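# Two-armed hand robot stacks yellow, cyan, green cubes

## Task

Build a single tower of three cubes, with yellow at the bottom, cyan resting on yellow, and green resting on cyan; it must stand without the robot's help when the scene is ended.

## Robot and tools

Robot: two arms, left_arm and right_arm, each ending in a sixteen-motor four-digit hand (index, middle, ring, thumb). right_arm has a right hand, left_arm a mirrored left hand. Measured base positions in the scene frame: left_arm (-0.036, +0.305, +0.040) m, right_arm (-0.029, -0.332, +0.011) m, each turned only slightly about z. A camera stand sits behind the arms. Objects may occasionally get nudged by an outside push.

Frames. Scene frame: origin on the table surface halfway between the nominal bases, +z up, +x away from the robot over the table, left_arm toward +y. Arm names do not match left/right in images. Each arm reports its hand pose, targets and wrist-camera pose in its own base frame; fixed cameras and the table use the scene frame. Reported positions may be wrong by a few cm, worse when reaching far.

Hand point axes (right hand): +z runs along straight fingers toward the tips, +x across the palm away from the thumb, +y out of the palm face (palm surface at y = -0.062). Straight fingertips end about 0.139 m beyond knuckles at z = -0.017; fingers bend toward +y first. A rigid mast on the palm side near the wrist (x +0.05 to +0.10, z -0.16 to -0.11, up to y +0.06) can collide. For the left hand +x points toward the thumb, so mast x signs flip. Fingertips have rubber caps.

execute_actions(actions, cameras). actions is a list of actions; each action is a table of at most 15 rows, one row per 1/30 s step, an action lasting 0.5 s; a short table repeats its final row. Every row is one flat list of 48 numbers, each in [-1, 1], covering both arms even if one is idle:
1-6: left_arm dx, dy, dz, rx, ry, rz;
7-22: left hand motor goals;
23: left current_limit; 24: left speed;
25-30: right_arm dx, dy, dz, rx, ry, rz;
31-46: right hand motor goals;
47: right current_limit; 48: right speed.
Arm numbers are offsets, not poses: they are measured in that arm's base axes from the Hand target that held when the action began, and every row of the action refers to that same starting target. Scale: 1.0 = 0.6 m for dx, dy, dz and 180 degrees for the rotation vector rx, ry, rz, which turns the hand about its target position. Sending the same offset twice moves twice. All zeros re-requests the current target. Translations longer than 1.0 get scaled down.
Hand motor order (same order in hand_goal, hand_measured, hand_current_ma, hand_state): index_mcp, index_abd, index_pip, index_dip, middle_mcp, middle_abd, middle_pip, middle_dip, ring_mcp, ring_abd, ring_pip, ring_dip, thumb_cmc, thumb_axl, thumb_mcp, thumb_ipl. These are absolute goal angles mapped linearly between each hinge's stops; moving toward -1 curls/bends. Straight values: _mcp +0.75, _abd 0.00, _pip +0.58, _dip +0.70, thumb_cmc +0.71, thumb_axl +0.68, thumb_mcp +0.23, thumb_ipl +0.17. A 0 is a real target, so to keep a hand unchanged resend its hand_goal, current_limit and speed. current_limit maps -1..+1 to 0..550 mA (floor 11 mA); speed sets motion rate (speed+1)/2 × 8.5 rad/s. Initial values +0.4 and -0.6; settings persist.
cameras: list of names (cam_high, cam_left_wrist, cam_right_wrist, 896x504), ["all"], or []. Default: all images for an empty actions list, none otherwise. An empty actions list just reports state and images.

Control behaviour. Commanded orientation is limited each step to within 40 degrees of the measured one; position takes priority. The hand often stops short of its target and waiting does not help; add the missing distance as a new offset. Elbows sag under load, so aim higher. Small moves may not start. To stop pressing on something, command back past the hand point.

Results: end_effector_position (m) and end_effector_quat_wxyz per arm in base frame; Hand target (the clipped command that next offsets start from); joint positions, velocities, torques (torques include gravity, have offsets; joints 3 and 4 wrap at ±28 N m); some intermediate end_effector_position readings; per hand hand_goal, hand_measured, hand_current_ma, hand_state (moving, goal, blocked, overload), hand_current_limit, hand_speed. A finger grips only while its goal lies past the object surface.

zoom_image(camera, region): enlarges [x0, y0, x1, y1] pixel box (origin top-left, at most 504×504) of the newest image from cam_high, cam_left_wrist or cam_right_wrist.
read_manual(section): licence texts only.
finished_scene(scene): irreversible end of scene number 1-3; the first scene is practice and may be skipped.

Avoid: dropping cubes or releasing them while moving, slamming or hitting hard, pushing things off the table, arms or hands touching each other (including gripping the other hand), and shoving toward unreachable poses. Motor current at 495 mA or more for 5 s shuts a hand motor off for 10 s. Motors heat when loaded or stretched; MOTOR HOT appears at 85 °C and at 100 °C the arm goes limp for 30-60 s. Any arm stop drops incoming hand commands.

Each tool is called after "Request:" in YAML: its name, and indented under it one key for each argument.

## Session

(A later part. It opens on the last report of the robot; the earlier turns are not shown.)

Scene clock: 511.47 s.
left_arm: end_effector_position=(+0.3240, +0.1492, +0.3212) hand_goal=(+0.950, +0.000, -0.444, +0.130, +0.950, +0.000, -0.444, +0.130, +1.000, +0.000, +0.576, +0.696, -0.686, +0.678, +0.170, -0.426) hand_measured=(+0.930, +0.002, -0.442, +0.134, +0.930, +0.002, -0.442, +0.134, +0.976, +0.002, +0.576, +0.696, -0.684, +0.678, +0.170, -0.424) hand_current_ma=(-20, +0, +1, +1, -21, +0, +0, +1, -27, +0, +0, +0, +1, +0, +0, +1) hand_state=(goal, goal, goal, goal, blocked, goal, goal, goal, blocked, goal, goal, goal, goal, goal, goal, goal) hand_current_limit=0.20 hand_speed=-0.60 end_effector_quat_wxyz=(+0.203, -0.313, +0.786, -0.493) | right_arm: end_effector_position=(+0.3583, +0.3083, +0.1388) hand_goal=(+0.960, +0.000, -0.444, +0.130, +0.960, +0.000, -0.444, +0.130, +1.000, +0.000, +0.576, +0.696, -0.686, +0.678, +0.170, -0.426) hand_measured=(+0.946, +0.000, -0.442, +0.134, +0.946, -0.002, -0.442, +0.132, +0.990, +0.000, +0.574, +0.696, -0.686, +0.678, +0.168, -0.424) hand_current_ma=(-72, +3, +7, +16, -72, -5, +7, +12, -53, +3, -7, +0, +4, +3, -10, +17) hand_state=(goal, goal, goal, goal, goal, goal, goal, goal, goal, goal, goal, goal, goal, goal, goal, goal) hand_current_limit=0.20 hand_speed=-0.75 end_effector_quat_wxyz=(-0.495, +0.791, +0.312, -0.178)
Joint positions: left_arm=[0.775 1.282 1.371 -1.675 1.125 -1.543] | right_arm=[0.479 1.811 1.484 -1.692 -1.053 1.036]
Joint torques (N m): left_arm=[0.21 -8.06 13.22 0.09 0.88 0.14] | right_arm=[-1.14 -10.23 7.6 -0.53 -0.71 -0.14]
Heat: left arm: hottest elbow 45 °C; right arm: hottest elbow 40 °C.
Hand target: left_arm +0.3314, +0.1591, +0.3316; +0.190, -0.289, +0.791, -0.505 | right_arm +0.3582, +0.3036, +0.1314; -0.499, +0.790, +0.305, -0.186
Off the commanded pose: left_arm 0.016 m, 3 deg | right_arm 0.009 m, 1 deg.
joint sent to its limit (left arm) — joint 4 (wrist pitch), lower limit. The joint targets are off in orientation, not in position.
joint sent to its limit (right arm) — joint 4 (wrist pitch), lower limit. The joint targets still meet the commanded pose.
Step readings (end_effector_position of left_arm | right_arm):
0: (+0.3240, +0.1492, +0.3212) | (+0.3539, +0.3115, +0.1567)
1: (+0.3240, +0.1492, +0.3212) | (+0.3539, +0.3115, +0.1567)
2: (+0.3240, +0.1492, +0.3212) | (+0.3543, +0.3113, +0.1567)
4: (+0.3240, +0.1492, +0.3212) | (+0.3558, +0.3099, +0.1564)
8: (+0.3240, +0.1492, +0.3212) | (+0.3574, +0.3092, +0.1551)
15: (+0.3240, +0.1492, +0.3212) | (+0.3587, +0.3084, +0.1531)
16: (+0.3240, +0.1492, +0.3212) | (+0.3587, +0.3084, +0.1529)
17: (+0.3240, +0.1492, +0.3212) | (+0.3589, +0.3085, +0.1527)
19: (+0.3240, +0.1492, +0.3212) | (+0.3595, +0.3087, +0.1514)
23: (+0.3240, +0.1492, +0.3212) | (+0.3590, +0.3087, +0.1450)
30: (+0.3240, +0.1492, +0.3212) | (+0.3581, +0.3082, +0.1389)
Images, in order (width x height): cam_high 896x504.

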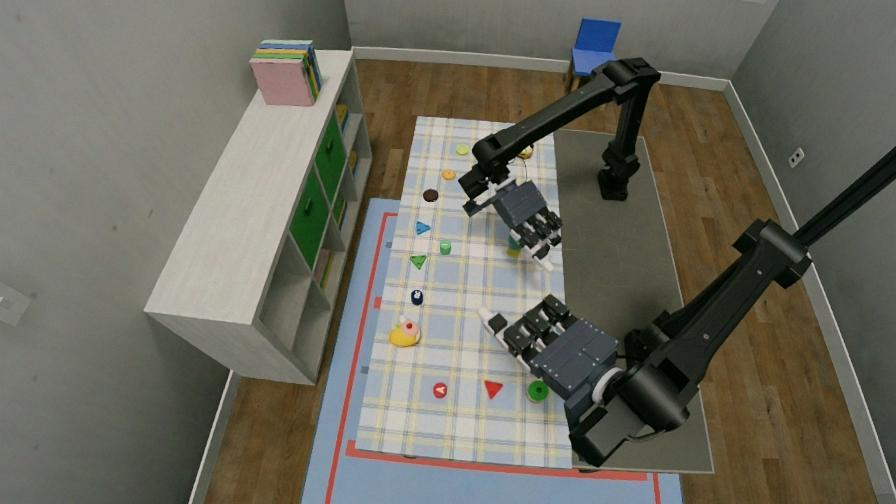

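Request:
execute_actions:
  actions:
    - [[0,0,0,0,0,0,0.95,0,-0.444,0.13,0.95,0,-0.444,0.13,1,0,0.576,0.696,-0.686,0.678,0.17,-0.426,0.2,-0.6,0,-0.0015,-0.03,0,0,0,0.96,0,-0.444,0.13,0.96,0,-0.444,0.13,1,0,0.576,0.696,-0.686,0.678,0.17,-0.426,0.2,-0.75]]
    - [[0,0,0,0,0,0,0.95,0,-0.444,0.13,0.95,0,-0.444,0.13,1,0,0.576,0.696,-0.686,0.678,0.17,-0.426,0.2,-0.6,0,0,-0.027,0,0,0,0.96,0,-0.444,0.13,0.96,0,-0.444,0.13,1,0,0.576,0.696,-0.686,0.678,0.17,-0.426,0.2,-0.75]]
  cameras: ["cam_high","cam_right_wrist"]

Request:
zoom_image:
  camera: "cam_high"
  region: [495, 215, 545, 265]

Scene clock: 534.60 s.
left_arm: end_effector_position=(+0.3240, +0.1492, +0.3212) hand_goal=(+0.950, +0.000, -0.444, +0.130, +0.950, +0.000, -0.444, +0.130, +1.000, +0.000, +0.576, +0.696, -0.686, +0.678, +0.170, -0.426) hand_measured=(+0.930, +0.002, -0.442, +0.134, +0.930, +0.002, -0.442, +0.134, +0.976, +0.002, +0.576, +0.696, -0.684, +0.678, +0.170, -0.424) hand_current_ma=(-20, +0, +1, +1, -21, +0, +0, +1, -27, +0, +0, +0, +1, +0, +0, +1) hand_state=(goal, goal, goal, goal, blocked, goal, goal, goal, blocked, goal, goal, goal, goal, goal, goal, goal) hand_current_limit=0.20 hand_speed=-0.60 end_effector_quat_wxyz=(+0.203, -0.313, +0.786, -0.493) | right_arm: end_effector_position=(+0.3566, +0.3067, +0.1060) hand_goal=(+0.960, +0.000, -0.444, +0.130, +0.960, +0.000, -0.444, +0.130, +1.000, +0.000, +0.576, +0.696, -0.686, +0.678, +0.170, -0.426) hand_measured=(+0.946, +0.000, -0.442, +0.134, +0.946, -0.002, -0.442, +0.132, +0.990, +0.000, +0.574, +0.696, -0.686, +0.678, +0.168, -0.424) hand_current_ma=(-72, +3, +7, +16, -72, -5, +7, +12, -53, +3, -7, +0, +4, +3, -10, +17) hand_state=(goal, goal, goal, goal, goal, goal, goal, goal, goal, goal, goal, goal, goal, goal, goal, goal) hand_current_limit=0.20 hand_speed=-0.75 end_effector_quat_wxyz=(-0.496, +0.790, +0.312, -0.183)
Joint positions: left_arm=[0.775 1.282 1.371 -1.675 1.125 -1.543] | right_arm=[0.477 1.846 1.438 -1.633 -1.053 1.019]
Joint torques (N m): left_arm=[0.44 -8.35 13.26 0.18 0.85 0.15] | right_arm=[-1.26 -10.29 7.24 0.1 -0.66 -0.12]
Heat: left arm: hottest elbow 45 °C; right arm: hottest elbow 38 °C.
Hand target: left_arm +0.3314, +0.1591, +0.3316; +0.190, -0.289, +0.791, -0.505 | right_arm +0.3582, +0.3027, +0.0971; -0.499, +0.790, +0.305, -0.186
Off the commanded pose: left_arm 0.016 m, 3 deg | right_arm 0.010 m, 1 deg.
joint sent to its limit (left arm) — joint 4 (wrist pitch), lower limit. The joint targets are off in orientation, not in position.
Step readings (end_effector_position of left_arm | right_arm):
0: (+0.3240, +0.1492, +0.3212) | (+0.3583, +0.3083, +0.1388)
1: (+0.3240, +0.1492, +0.3212) | (+0.3583, +0.3083, +0.1388)
2: (+0.3240, +0.1492, +0.3212) | (+0.3579, +0.3082, +0.1383)
4: (+0.3240, +0.1492, +0.3212) | (+0.3574, +0.3078, +0.1363)
8: (+0.3240, +0.1492, +0.3212) | (+0.3559, +0.3067, +0.1287)
15: (+0.3240, +0.1492, +0.3212) | (+0.3559, +0.3063, +0.1221)
16: (+0.3240, +0.1492, +0.3212) | (+0.3559, +0.3063, +0.1221)
17: (+0.3240, +0.1492, +0.3212) | (+0.3561, +0.3064, +0.1217)
19: (+0.3240, +0.1492, +0.3212) | (+0.3574, +0.3071, +0.1193)
23: (+0.3240, +0.1492, +0.3212) | (+0.3566, +0.3067, +0.1121)
30: (+0.3240, +0.1492, +0.3212) | (+0.3563, +0.3065, +0.1062)
Images, in order (width x height): cam_high 896x504, cam_right_wrist 896x504.

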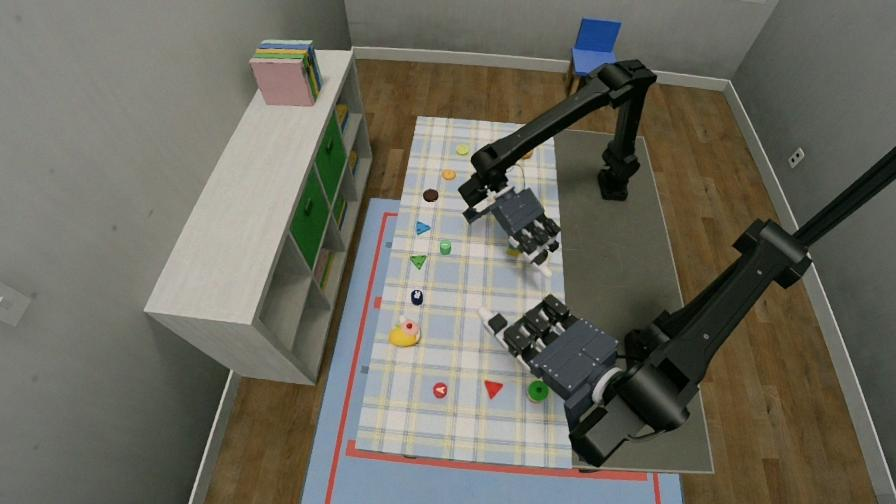

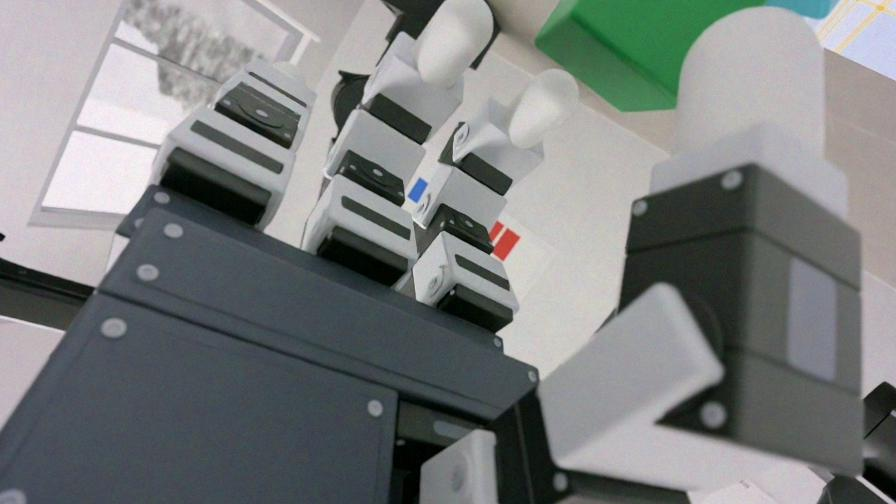

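Scaled by 10.080 from the camera's 896x504 image, which has a finer 1280x720 frame.

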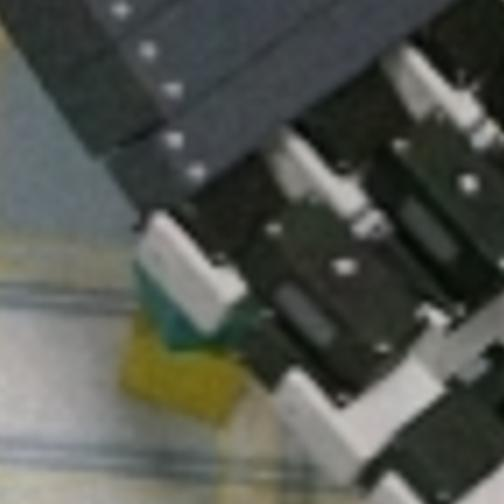

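Request:
execute_actions:
  actions:
    - [[0,0,0,0,0,0,0.95,0,-0.444,0.13,0.95,0,-0.444,0.13,1,0,0.576,0.696,-0.686,0.678,0.17,-0.426,0.2,-0.6,0.002,0.001,-0.008,0,0,0,0.9,0,-0.444,0.13,0.9,0,-0.444,0.13,1,0,0.576,0.696,-0.686,0.678,0.12,-0.3,0.2,-0.75]]
  cameras: ["cam_right_wrist"]

Scene clock: 539.63 s.
left_arm: end_effector_position=(+0.3240, +0.1492, +0.3212) hand_goal=(+0.950, +0.000, -0.444, +0.130, +0.950, +0.000, -0.444, +0.130, +1.000, +0.000, +0.576, +0.696, -0.686, +0.678, +0.170, -0.426) hand_measured=(+0.930, +0.002, -0.442, +0.134, +0.930, +0.002, -0.442, +0.134, +0.976, +0.002, +0.576, +0.696, -0.684, +0.678, +0.170, -0.424) hand_current_ma=(-20, +0, +1, +1, -21, +0, +0, +1, -27, +0, +0, +0, +1, +0, +0, +1) hand_state=(goal, goal, goal, goal, blocked, goal, goal, goal, blocked, goal, goal, goal, goal, goal, goal, goal) hand_current_limit=0.20 hand_speed=-0.60 end_effector_quat_wxyz=(+0.203, -0.313, +0.786, -0.493) | right_arm: end_effector_position=(+0.3582, +0.3076, +0.1031) hand_goal=(+0.900, +0.000, -0.444, +0.130, +0.900, +0.000, -0.444, +0.130, +1.000, +0.000, +0.576, +0.696, -0.686, +0.678, +0.120, -0.300) hand_measured=(+0.894, +0.000, -0.442, +0.134, +0.896, -0.002, -0.442, +0.132, +0.990, +0.000, +0.574, +0.696, -0.686, +0.678, +0.122, -0.302) hand_current_ma=(-25, +3, +7, +16, -24, -5, +7, +12, -53, +3, -7, +0, +4, +3, +10, -10) hand_state=(goal, goal, goal, goal, goal, goal, goal, goal, goal, goal, goal, goal, goal, goal, goal, goal) hand_current_limit=0.20 hand_speed=-0.75 end_effector_quat_wxyz=(-0.496, +0.789, +0.313, -0.181)
Joint positions: left_arm=[0.775 1.282 1.371 -1.675 1.125 -1.543] | right_arm=[0.477 1.85 1.438 -1.624 -1.053 1.019]
Joint torques (N m): left_arm=[0.15 -8.35 13.26 -0.03 0.85 0.14] | right_arm=[-0.97 -9.93 7.09 0.08 -0.65 -0.11]
Heat: left arm: hottest elbow 45 °C; right arm: hottest elbow 38 °C.
Hand target: left_arm +0.3314, +0.1591, +0.3316; +0.190, -0.289, +0.791, -0.505 | right_arm +0.3594, +0.3033, +0.0923; -0.499, +0.790, +0.305, -0.186
Off the commanded pose: left_arm 0.016 m, 3 deg | right_arm 0.012 m, 1 deg.
joint sent to its limit (left arm) — joint 4 (wrist pitch), lower limit. The joint targets are off in orientation, not in position.
Step readings (end_effector_position of left_arm | right_arm):
0: (+0.3240, +0.1492, +0.3212) | (+0.3566, +0.3067, +0.1060)
1: (+0.3240, +0.1492, +0.3212) | (+0.3566, +0.3067, +0.1060)
2: (+0.3240, +0.1492, +0.3212) | (+0.3566, +0.3067, +0.1060)
4: (+0.3240, +0.1492, +0.3212) | (+0.3572, +0.3070, +0.1058)
8: (+0.3240, +0.1492, +0.3212) | (+0.3580, +0.3074, +0.1044)
15: (+0.3240, +0.1492, +0.3212) | (+0.3582, +0.3076, +0.1031)
Images, in order (width x height): cam_right_wrist 896x504.

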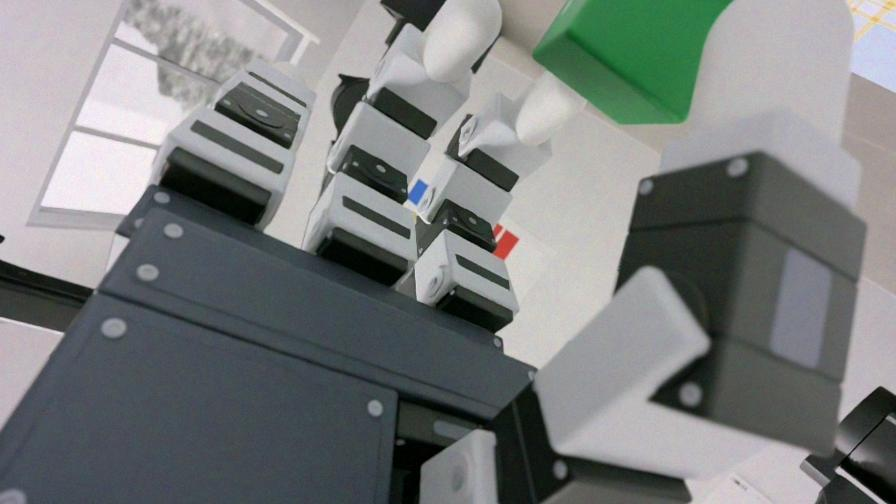

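Request:
execute_actions:
  actions:
    - [[0,0,0,0,0,0,0.95,0,-0.444,0.13,0.95,0,-0.444,0.13,1,0,0.576,0.696,-0.686,0.678,0.17,-0.426,0.2,-0.6,0.009,-0.011,-0.002,0,0,0,0.9,0,-0.444,0.13,0.9,0,-0.444,0.13,1,0,0.576,0.696,-0.686,0.678,0.12,-0.3,0.2,-0.75]]
  cameras: ["cam_high","cam_right_wrist"]

Request:
zoom_image:
  camera: "cam_high"
  region: [495, 215, 545, 265]

Scene clock: 554.70 s.
left_arm: end_effector_position=(+0.3240, +0.1492, +0.3212) hand_goal=(+0.950, +0.000, -0.444, +0.130, +0.950, +0.000, -0.444, +0.130, +1.000, +0.000, +0.576, +0.696, -0.686, +0.678, +0.170, -0.426) hand_measured=(+0.930, +0.002, -0.442, +0.134, +0.930, +0.002, -0.442, +0.134, +0.976, +0.002, +0.576, +0.696, -0.684, +0.678, +0.170, -0.424) hand_current_ma=(-20, +0, +1, +1, -21, +0, +0, +1, -27, +0, +0, +0, +1, +0, +0, +1) hand_state=(goal, goal, goal, goal, blocked, goal, goal, goal, blocked, goal, goal, goal, goal, goal, goal, goal) hand_current_limit=0.20 hand_speed=-0.60 end_effector_quat_wxyz=(+0.203, -0.313, +0.786, -0.493) | right_arm: end_effector_position=(+0.3641, +0.3004, +0.0977) hand_goal=(+0.900, +0.000, -0.444, +0.130, +0.900, +0.000, -0.444, +0.130, +1.000, +0.000, +0.576, +0.696, -0.686, +0.678, +0.120, -0.300) hand_measured=(+0.894, +0.000, -0.442, +0.134, +0.896, -0.002, -0.442, +0.132, +0.990, +0.000, +0.574, +0.696, -0.686, +0.678, +0.122, -0.302) hand_current_ma=(-25, +3, +7, +16, -24, -5, +7, +12, -53, +3, -7, +0, +4, +3, +9, -10) hand_state=(goal, goal, goal, goal, goal, goal, goal, goal, goal, goal, goal, goal, goal, goal, goal, goal) hand_current_limit=0.20 hand_speed=-0.75 end_effector_quat_wxyz=(-0.497, +0.791, +0.309, -0.179)
Joint positions: left_arm=[0.775 1.282 1.371 -1.675 1.125 -1.543] | right_arm=[0.458 1.862 1.438 -1.629 -1.05 1.002]
Joint torques (N m): left_arm=[0.62 -8.35 13.16 0.18 0.89 0.13] | right_arm=[-0.79 -9.99 7.94 -0.66 -0.52 -0.13]
Heat: left arm: hottest elbow 45 °C; right arm: hottest elbow 37 °C.
Hand target: left_arm +0.3314, +0.1591, +0.3316; +0.190, -0.289, +0.791, -0.505 | right_arm +0.3647, +0.2967, +0.0910; -0.499, +0.790, +0.305, -0.186
Off the commanded pose: left_arm 0.016 m, 3 deg | right_arm 0.008 m, 1 deg.
joint sent to its limit (left arm) — joint 4 (wrist pitch), lower limit. The joint targets are off in orientation, not in position.
Step readings (end_effector_position of left_arm | right_arm):
0: (+0.3240, +0.1492, +0.3212) | (+0.3582, +0.3076, +0.1031)
1: (+0.3240, +0.1492, +0.3212) | (+0.3582, +0.3076, +0.1031)
2: (+0.3240, +0.1492, +0.3212) | (+0.3585, +0.3073, +0.1029)
4: (+0.3240, +0.1492, +0.3212) | (+0.3592, +0.3065, +0.1024)
8: (+0.3240, +0.1492, +0.3212) | (+0.3625, +0.3028, +0.0997)
15: (+0.3240, +0.1492, +0.3212) | (+0.3636, +0.3013, +0.0976)
Images, in order (width x height): cam_high 896x504, cam_right_wrist 896x504.

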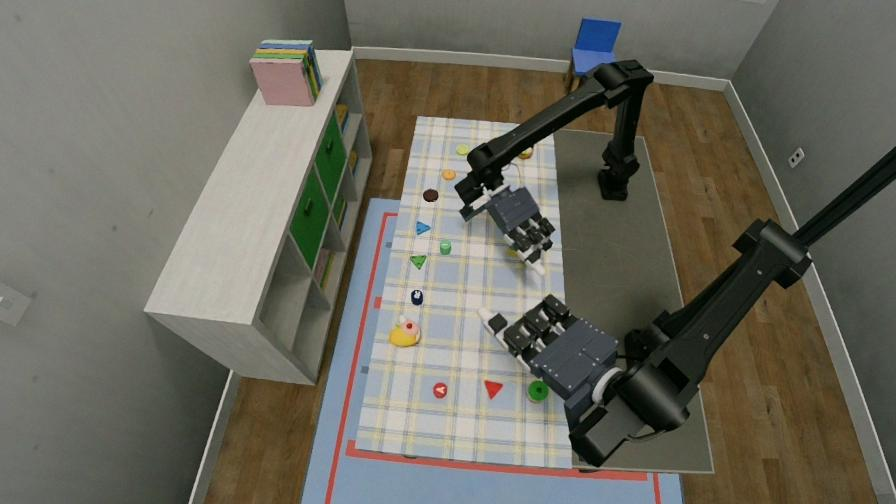

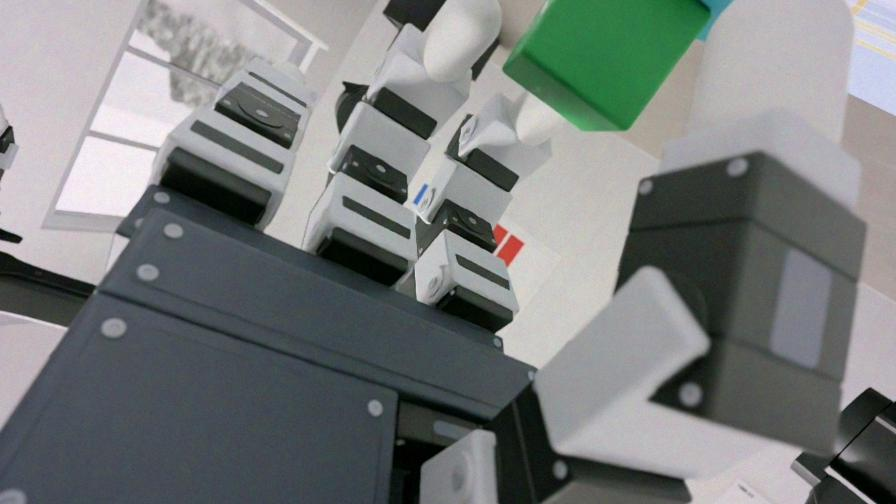

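Scaled by 10.080 from the camera's 896x504 image, which has a finer 1280x720 frame.

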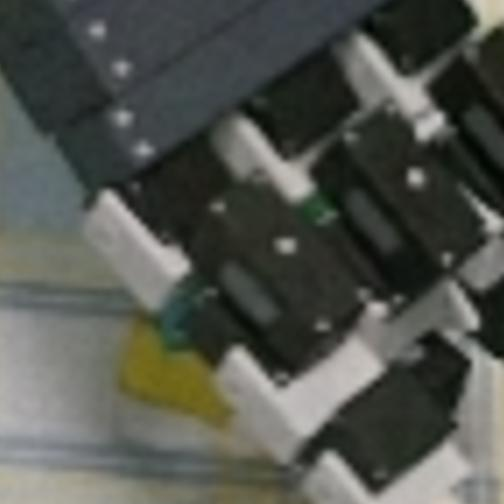

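Request:
execute_actions:
  actions:
    - [[0,0,0,0,0,0,0.95,0,-0.444,0.13,0.95,0,-0.444,0.13,1,0,0.576,0.696,-0.686,0.678,0.17,-0.426,0.2,-0.6,0,0,0.001,0,0,0,0.76,0,-0.444,0.13,0.76,0,-0.444,0.13,1,0,0.576,0.696,-0.686,0.678,-0.05,0,0.2,-0.85]]
    - [[0,0,0,0,0,0,0.95,0,-0.444,0.13,0.95,0,-0.444,0.13,1,0,0.576,0.696,-0.686,0.678,0.17,-0.426,0.2,-0.6,0,0,0.001,0,0,0,0.68,0,-0.444,0.13,0.68,0,-0.444,0.13,1,0,0.576,0.696,-0.686,0.678,-0.14,0.06,0.2,-0.88]]
  cameras: ["cam_right_wrist"]

Scene clock: 562.83 s.
left_arm: end_effector_position=(+0.3240, +0.1492, +0.3212) hand_goal=(+0.950, +0.000, -0.444, +0.130, +0.950, +0.000, -0.444, +0.130, +1.000, +0.000, +0.576, +0.696, -0.686, +0.678, +0.170, -0.426) hand_measured=(+0.930, +0.002, -0.442, +0.134, +0.930, +0.002, -0.442, +0.134, +0.976, +0.002, +0.576, +0.696, -0.684, +0.678, +0.170, -0.424) hand_current_ma=(-20, +0, +1, +1, -21, +0, +0, +1, -27, +0, +0, +0, +1, +0, +0, +1) hand_state=(goal, goal, goal, goal, blocked, goal, goal, goal, blocked, goal, goal, goal, goal, goal, goal, goal) hand_current_limit=0.20 hand_speed=-0.60 end_effector_quat_wxyz=(+0.203, -0.313, +0.786, -0.493) | right_arm: end_effector_position=(+0.3641, +0.3002, +0.0976) hand_goal=(+0.680, +0.000, -0.444, +0.130, +0.680, +0.000, -0.444, +0.130, +1.000, +0.000, +0.576, +0.696, -0.686, +0.678, -0.140, +0.060) hand_measured=(+0.676, +0.000, -0.442, +0.134, +0.676, -0.002, -0.442, +0.132, +0.990, +0.000, +0.574, +0.696, -0.686, +0.678, -0.136, +0.058) hand_current_ma=(-16, +3, +7, +16, -18, -5, +7, +12, -53, +3, -7, +0, +4, +3, +20, -11) hand_state=(goal, goal, goal, goal, goal, goal, goal, goal, goal, goal, goal, goal, goal, goal, goal, goal) hand_current_limit=0.20 hand_speed=-0.88 end_effector_quat_wxyz=(-0.497, +0.790, +0.310, -0.179)
Joint positions: left_arm=[0.775 1.282 1.371 -1.675 1.125 -1.543] | right_arm=[0.458 1.862 1.438 -1.63 -1.048 0.997]
Joint torques (N m): left_arm=[0.5 -8.12 13.19 0.2 0.84 0.12] | right_arm=[-0.85 -10.4 8.09 -0.65 -0.53 -0.14]
Heat: left arm: hottest elbow 45 °C; right arm: hottest elbow 37 °C.
Hand target: left_arm +0.3314, +0.1591, +0.3316; +0.190, -0.289, +0.791, -0.505 | right_arm +0.3647, +0.2967, +0.0922; -0.499, +0.790, +0.305, -0.186
Off the commanded pose: left_arm 0.016 m, 3 deg | right_arm 0.006 m, 1 deg.
joint sent to its limit (left arm) — joint 4 (wrist pitch), lower limit. The joint targets are off in orientation, not in position.
Step readings (end_effector_position of left_arm | right_arm):
0: (+0.3240, +0.1492, +0.3212) | (+0.3642, +0.3005, +0.0977)
1: (+0.3240, +0.1492, +0.3212) | (+0.3642, +0.3005, +0.0977)
2: (+0.3240, +0.1492, +0.3212) | (+0.3642, +0.3005, +0.0977)
4: (+0.3240, +0.1492, +0.3212) | (+0.3642, +0.3005, +0.0977)
8: (+0.3240, +0.1492, +0.3212) | (+0.3642, +0.3005, +0.0977)
15: (+0.3240, +0.1492, +0.3212) | (+0.3644, +0.3004, +0.0975)
16: (+0.3240, +0.1492, +0.3212) | (+0.3644, +0.3004, +0.0975)
17: (+0.3240, +0.1492, +0.3212) | (+0.3644, +0.3004, +0.0975)
19: (+0.3240, +0.1492, +0.3212) | (+0.3641, +0.3002, +0.0976)
23: (+0.3240, +0.1492, +0.3212) | (+0.3641, +0.3002, +0.0976)
30: (+0.3240, +0.1492, +0.3212) | (+0.3641, +0.3002, +0.0976)
Images, in order (width x height): cam_right_wrist 896x504.

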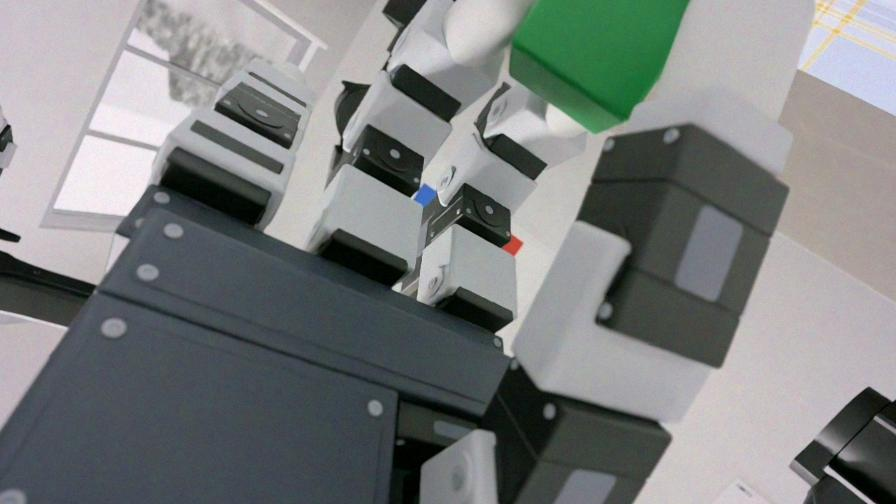

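Request:
execute_actions:
  actions:
    - [[0,0,0,0,0,0,0.95,0,-0.444,0.13,0.95,0,-0.444,0.13,1,0,0.576,0.696,-0.686,0.678,0.17,-0.426,0.2,-0.6,0,0,0.001,0,0,0,0.645,0,-0.444,0.13,0.645,0,-0.444,0.13,1,0,0.576,0.696,-0.686,0.678,-0.25,0.114,0.2,-0.88]]
    - [[0,0,0,0,0,0,0.95,0,-0.444,0.13,0.95,0,-0.444,0.13,1,0,0.576,0.696,-0.686,0.678,0.17,-0.426,0.2,-0.6,0,0,0.001,0,0,0,0.61,0,-0.444,0.13,0.61,0,-0.444,0.13,1,0,0.576,0.696,-0.686,0.678,-0.4,0.114,0.2,-0.85]]
  cameras: ["cam_right_wrist"]

Scene clock: 568.70 s.
left_arm: end_effector_position=(+0.3240, +0.1492, +0.3212) hand_goal=(+0.950, +0.000, -0.444, +0.130, +0.950, +0.000, -0.444, +0.130, +1.000, +0.000, +0.576, +0.696, -0.686, +0.678, +0.170, -0.426) hand_measured=(+0.930, +0.002, -0.442, +0.134, +0.930, +0.002, -0.442, +0.134, +0.976, +0.002, +0.576, +0.696, -0.684, +0.678, +0.170, -0.424) hand_current_ma=(-20, +0, +1, +1, -21, +0, +0, +1, -27, +0, +0, +0, +1, +0, +0, +1) hand_state=(goal, goal, goal, goal, blocked, goal, goal, goal, blocked, goal, goal, goal, goal, goal, goal, goal) hand_current_limit=0.20 hand_speed=-0.60 end_effector_quat_wxyz=(+0.203, -0.313, +0.786, -0.493) | right_arm: end_effector_position=(+0.3638, +0.3001, +0.0978) hand_goal=(+0.610, +0.000, -0.444, +0.130, +0.610, +0.000, -0.444, +0.130, +1.000, +0.000, +0.576, +0.696, -0.686, +0.678, -0.400, +0.114) hand_measured=(+0.626, +0.000, -0.438, +0.134, +0.624, -0.002, -0.438, +0.132, +0.990, +0.000, +0.574, +0.696, -0.686, +0.678, -0.254, +0.124) hand_current_ma=(+77, +3, +30, +16, +68, -5, +28, +12, -53, +3, -7, +0, +4, +3, +330, +61) hand_state=(goal, goal, goal, goal, goal, goal, goal, goal, goal, goal, goal, goal, goal, goal, blocked, goal) hand_current_limit=0.20 hand_speed=-0.85 end_effector_quat_wxyz=(-0.497, +0.790, +0.311, -0.179)
Joint positions: left_arm=[0.775 1.282 1.371 -1.675 1.125 -1.543] | right_arm=[0.458 1.862 1.438 -1.633 -1.048 0.994]
Joint torques (N m): left_arm=[0.26 -8.18 13.29 0.12 0.84 0.13] | right_arm=[-0.91 -10.34 8.23 -0.66 -0.53 -0.12]
Heat: left arm: hottest elbow 45 °C; right arm: hottest elbow 37 °C.
Hand target: left_arm +0.3314, +0.1591, +0.3316; +0.190, -0.289, +0.791, -0.505 | right_arm +0.3647, +0.2967, +0.0934; -0.499, +0.790, +0.305, -0.186
Off the commanded pose: left_arm 0.016 m, 3 deg | right_arm 0.006 m, 1 deg.
joint sent to its limit (left arm) — joint 4 (wrist pitch), lower limit. The joint targets are off in orientation, not in position.
Step readings (end_effector_position of left_arm | right_arm):
0: (+0.3240, +0.1492, +0.3212) | (+0.3641, +0.3002, +0.0976)
1: (+0.3240, +0.1492, +0.3212) | (+0.3641, +0.3002, +0.0976)
2: (+0.3240, +0.1492, +0.3212) | (+0.3641, +0.3002, +0.0976)
4: (+0.3240, +0.1492, +0.3212) | (+0.3641, +0.3002, +0.0976)
8: (+0.3240, +0.1492, +0.3212) | (+0.3641, +0.3002, +0.0976)
15: (+0.3240, +0.1492, +0.3212) | (+0.3641, +0.3002, +0.0976)
16: (+0.3240, +0.1492, +0.3212) | (+0.3638, +0.3001, +0.0977)
17: (+0.3240, +0.1492, +0.3212) | (+0.3639, +0.3002, +0.0977)
19: (+0.3240, +0.1492, +0.3212) | (+0.3636, +0.3000, +0.0978)
23: (+0.3240, +0.1492, +0.3212) | (+0.3638, +0.3001, +0.0978)
30: (+0.3240, +0.1492, +0.3212) | (+0.3638, +0.3001, +0.0978)
Images, in order (width x height): cam_right_wrist 896x504.

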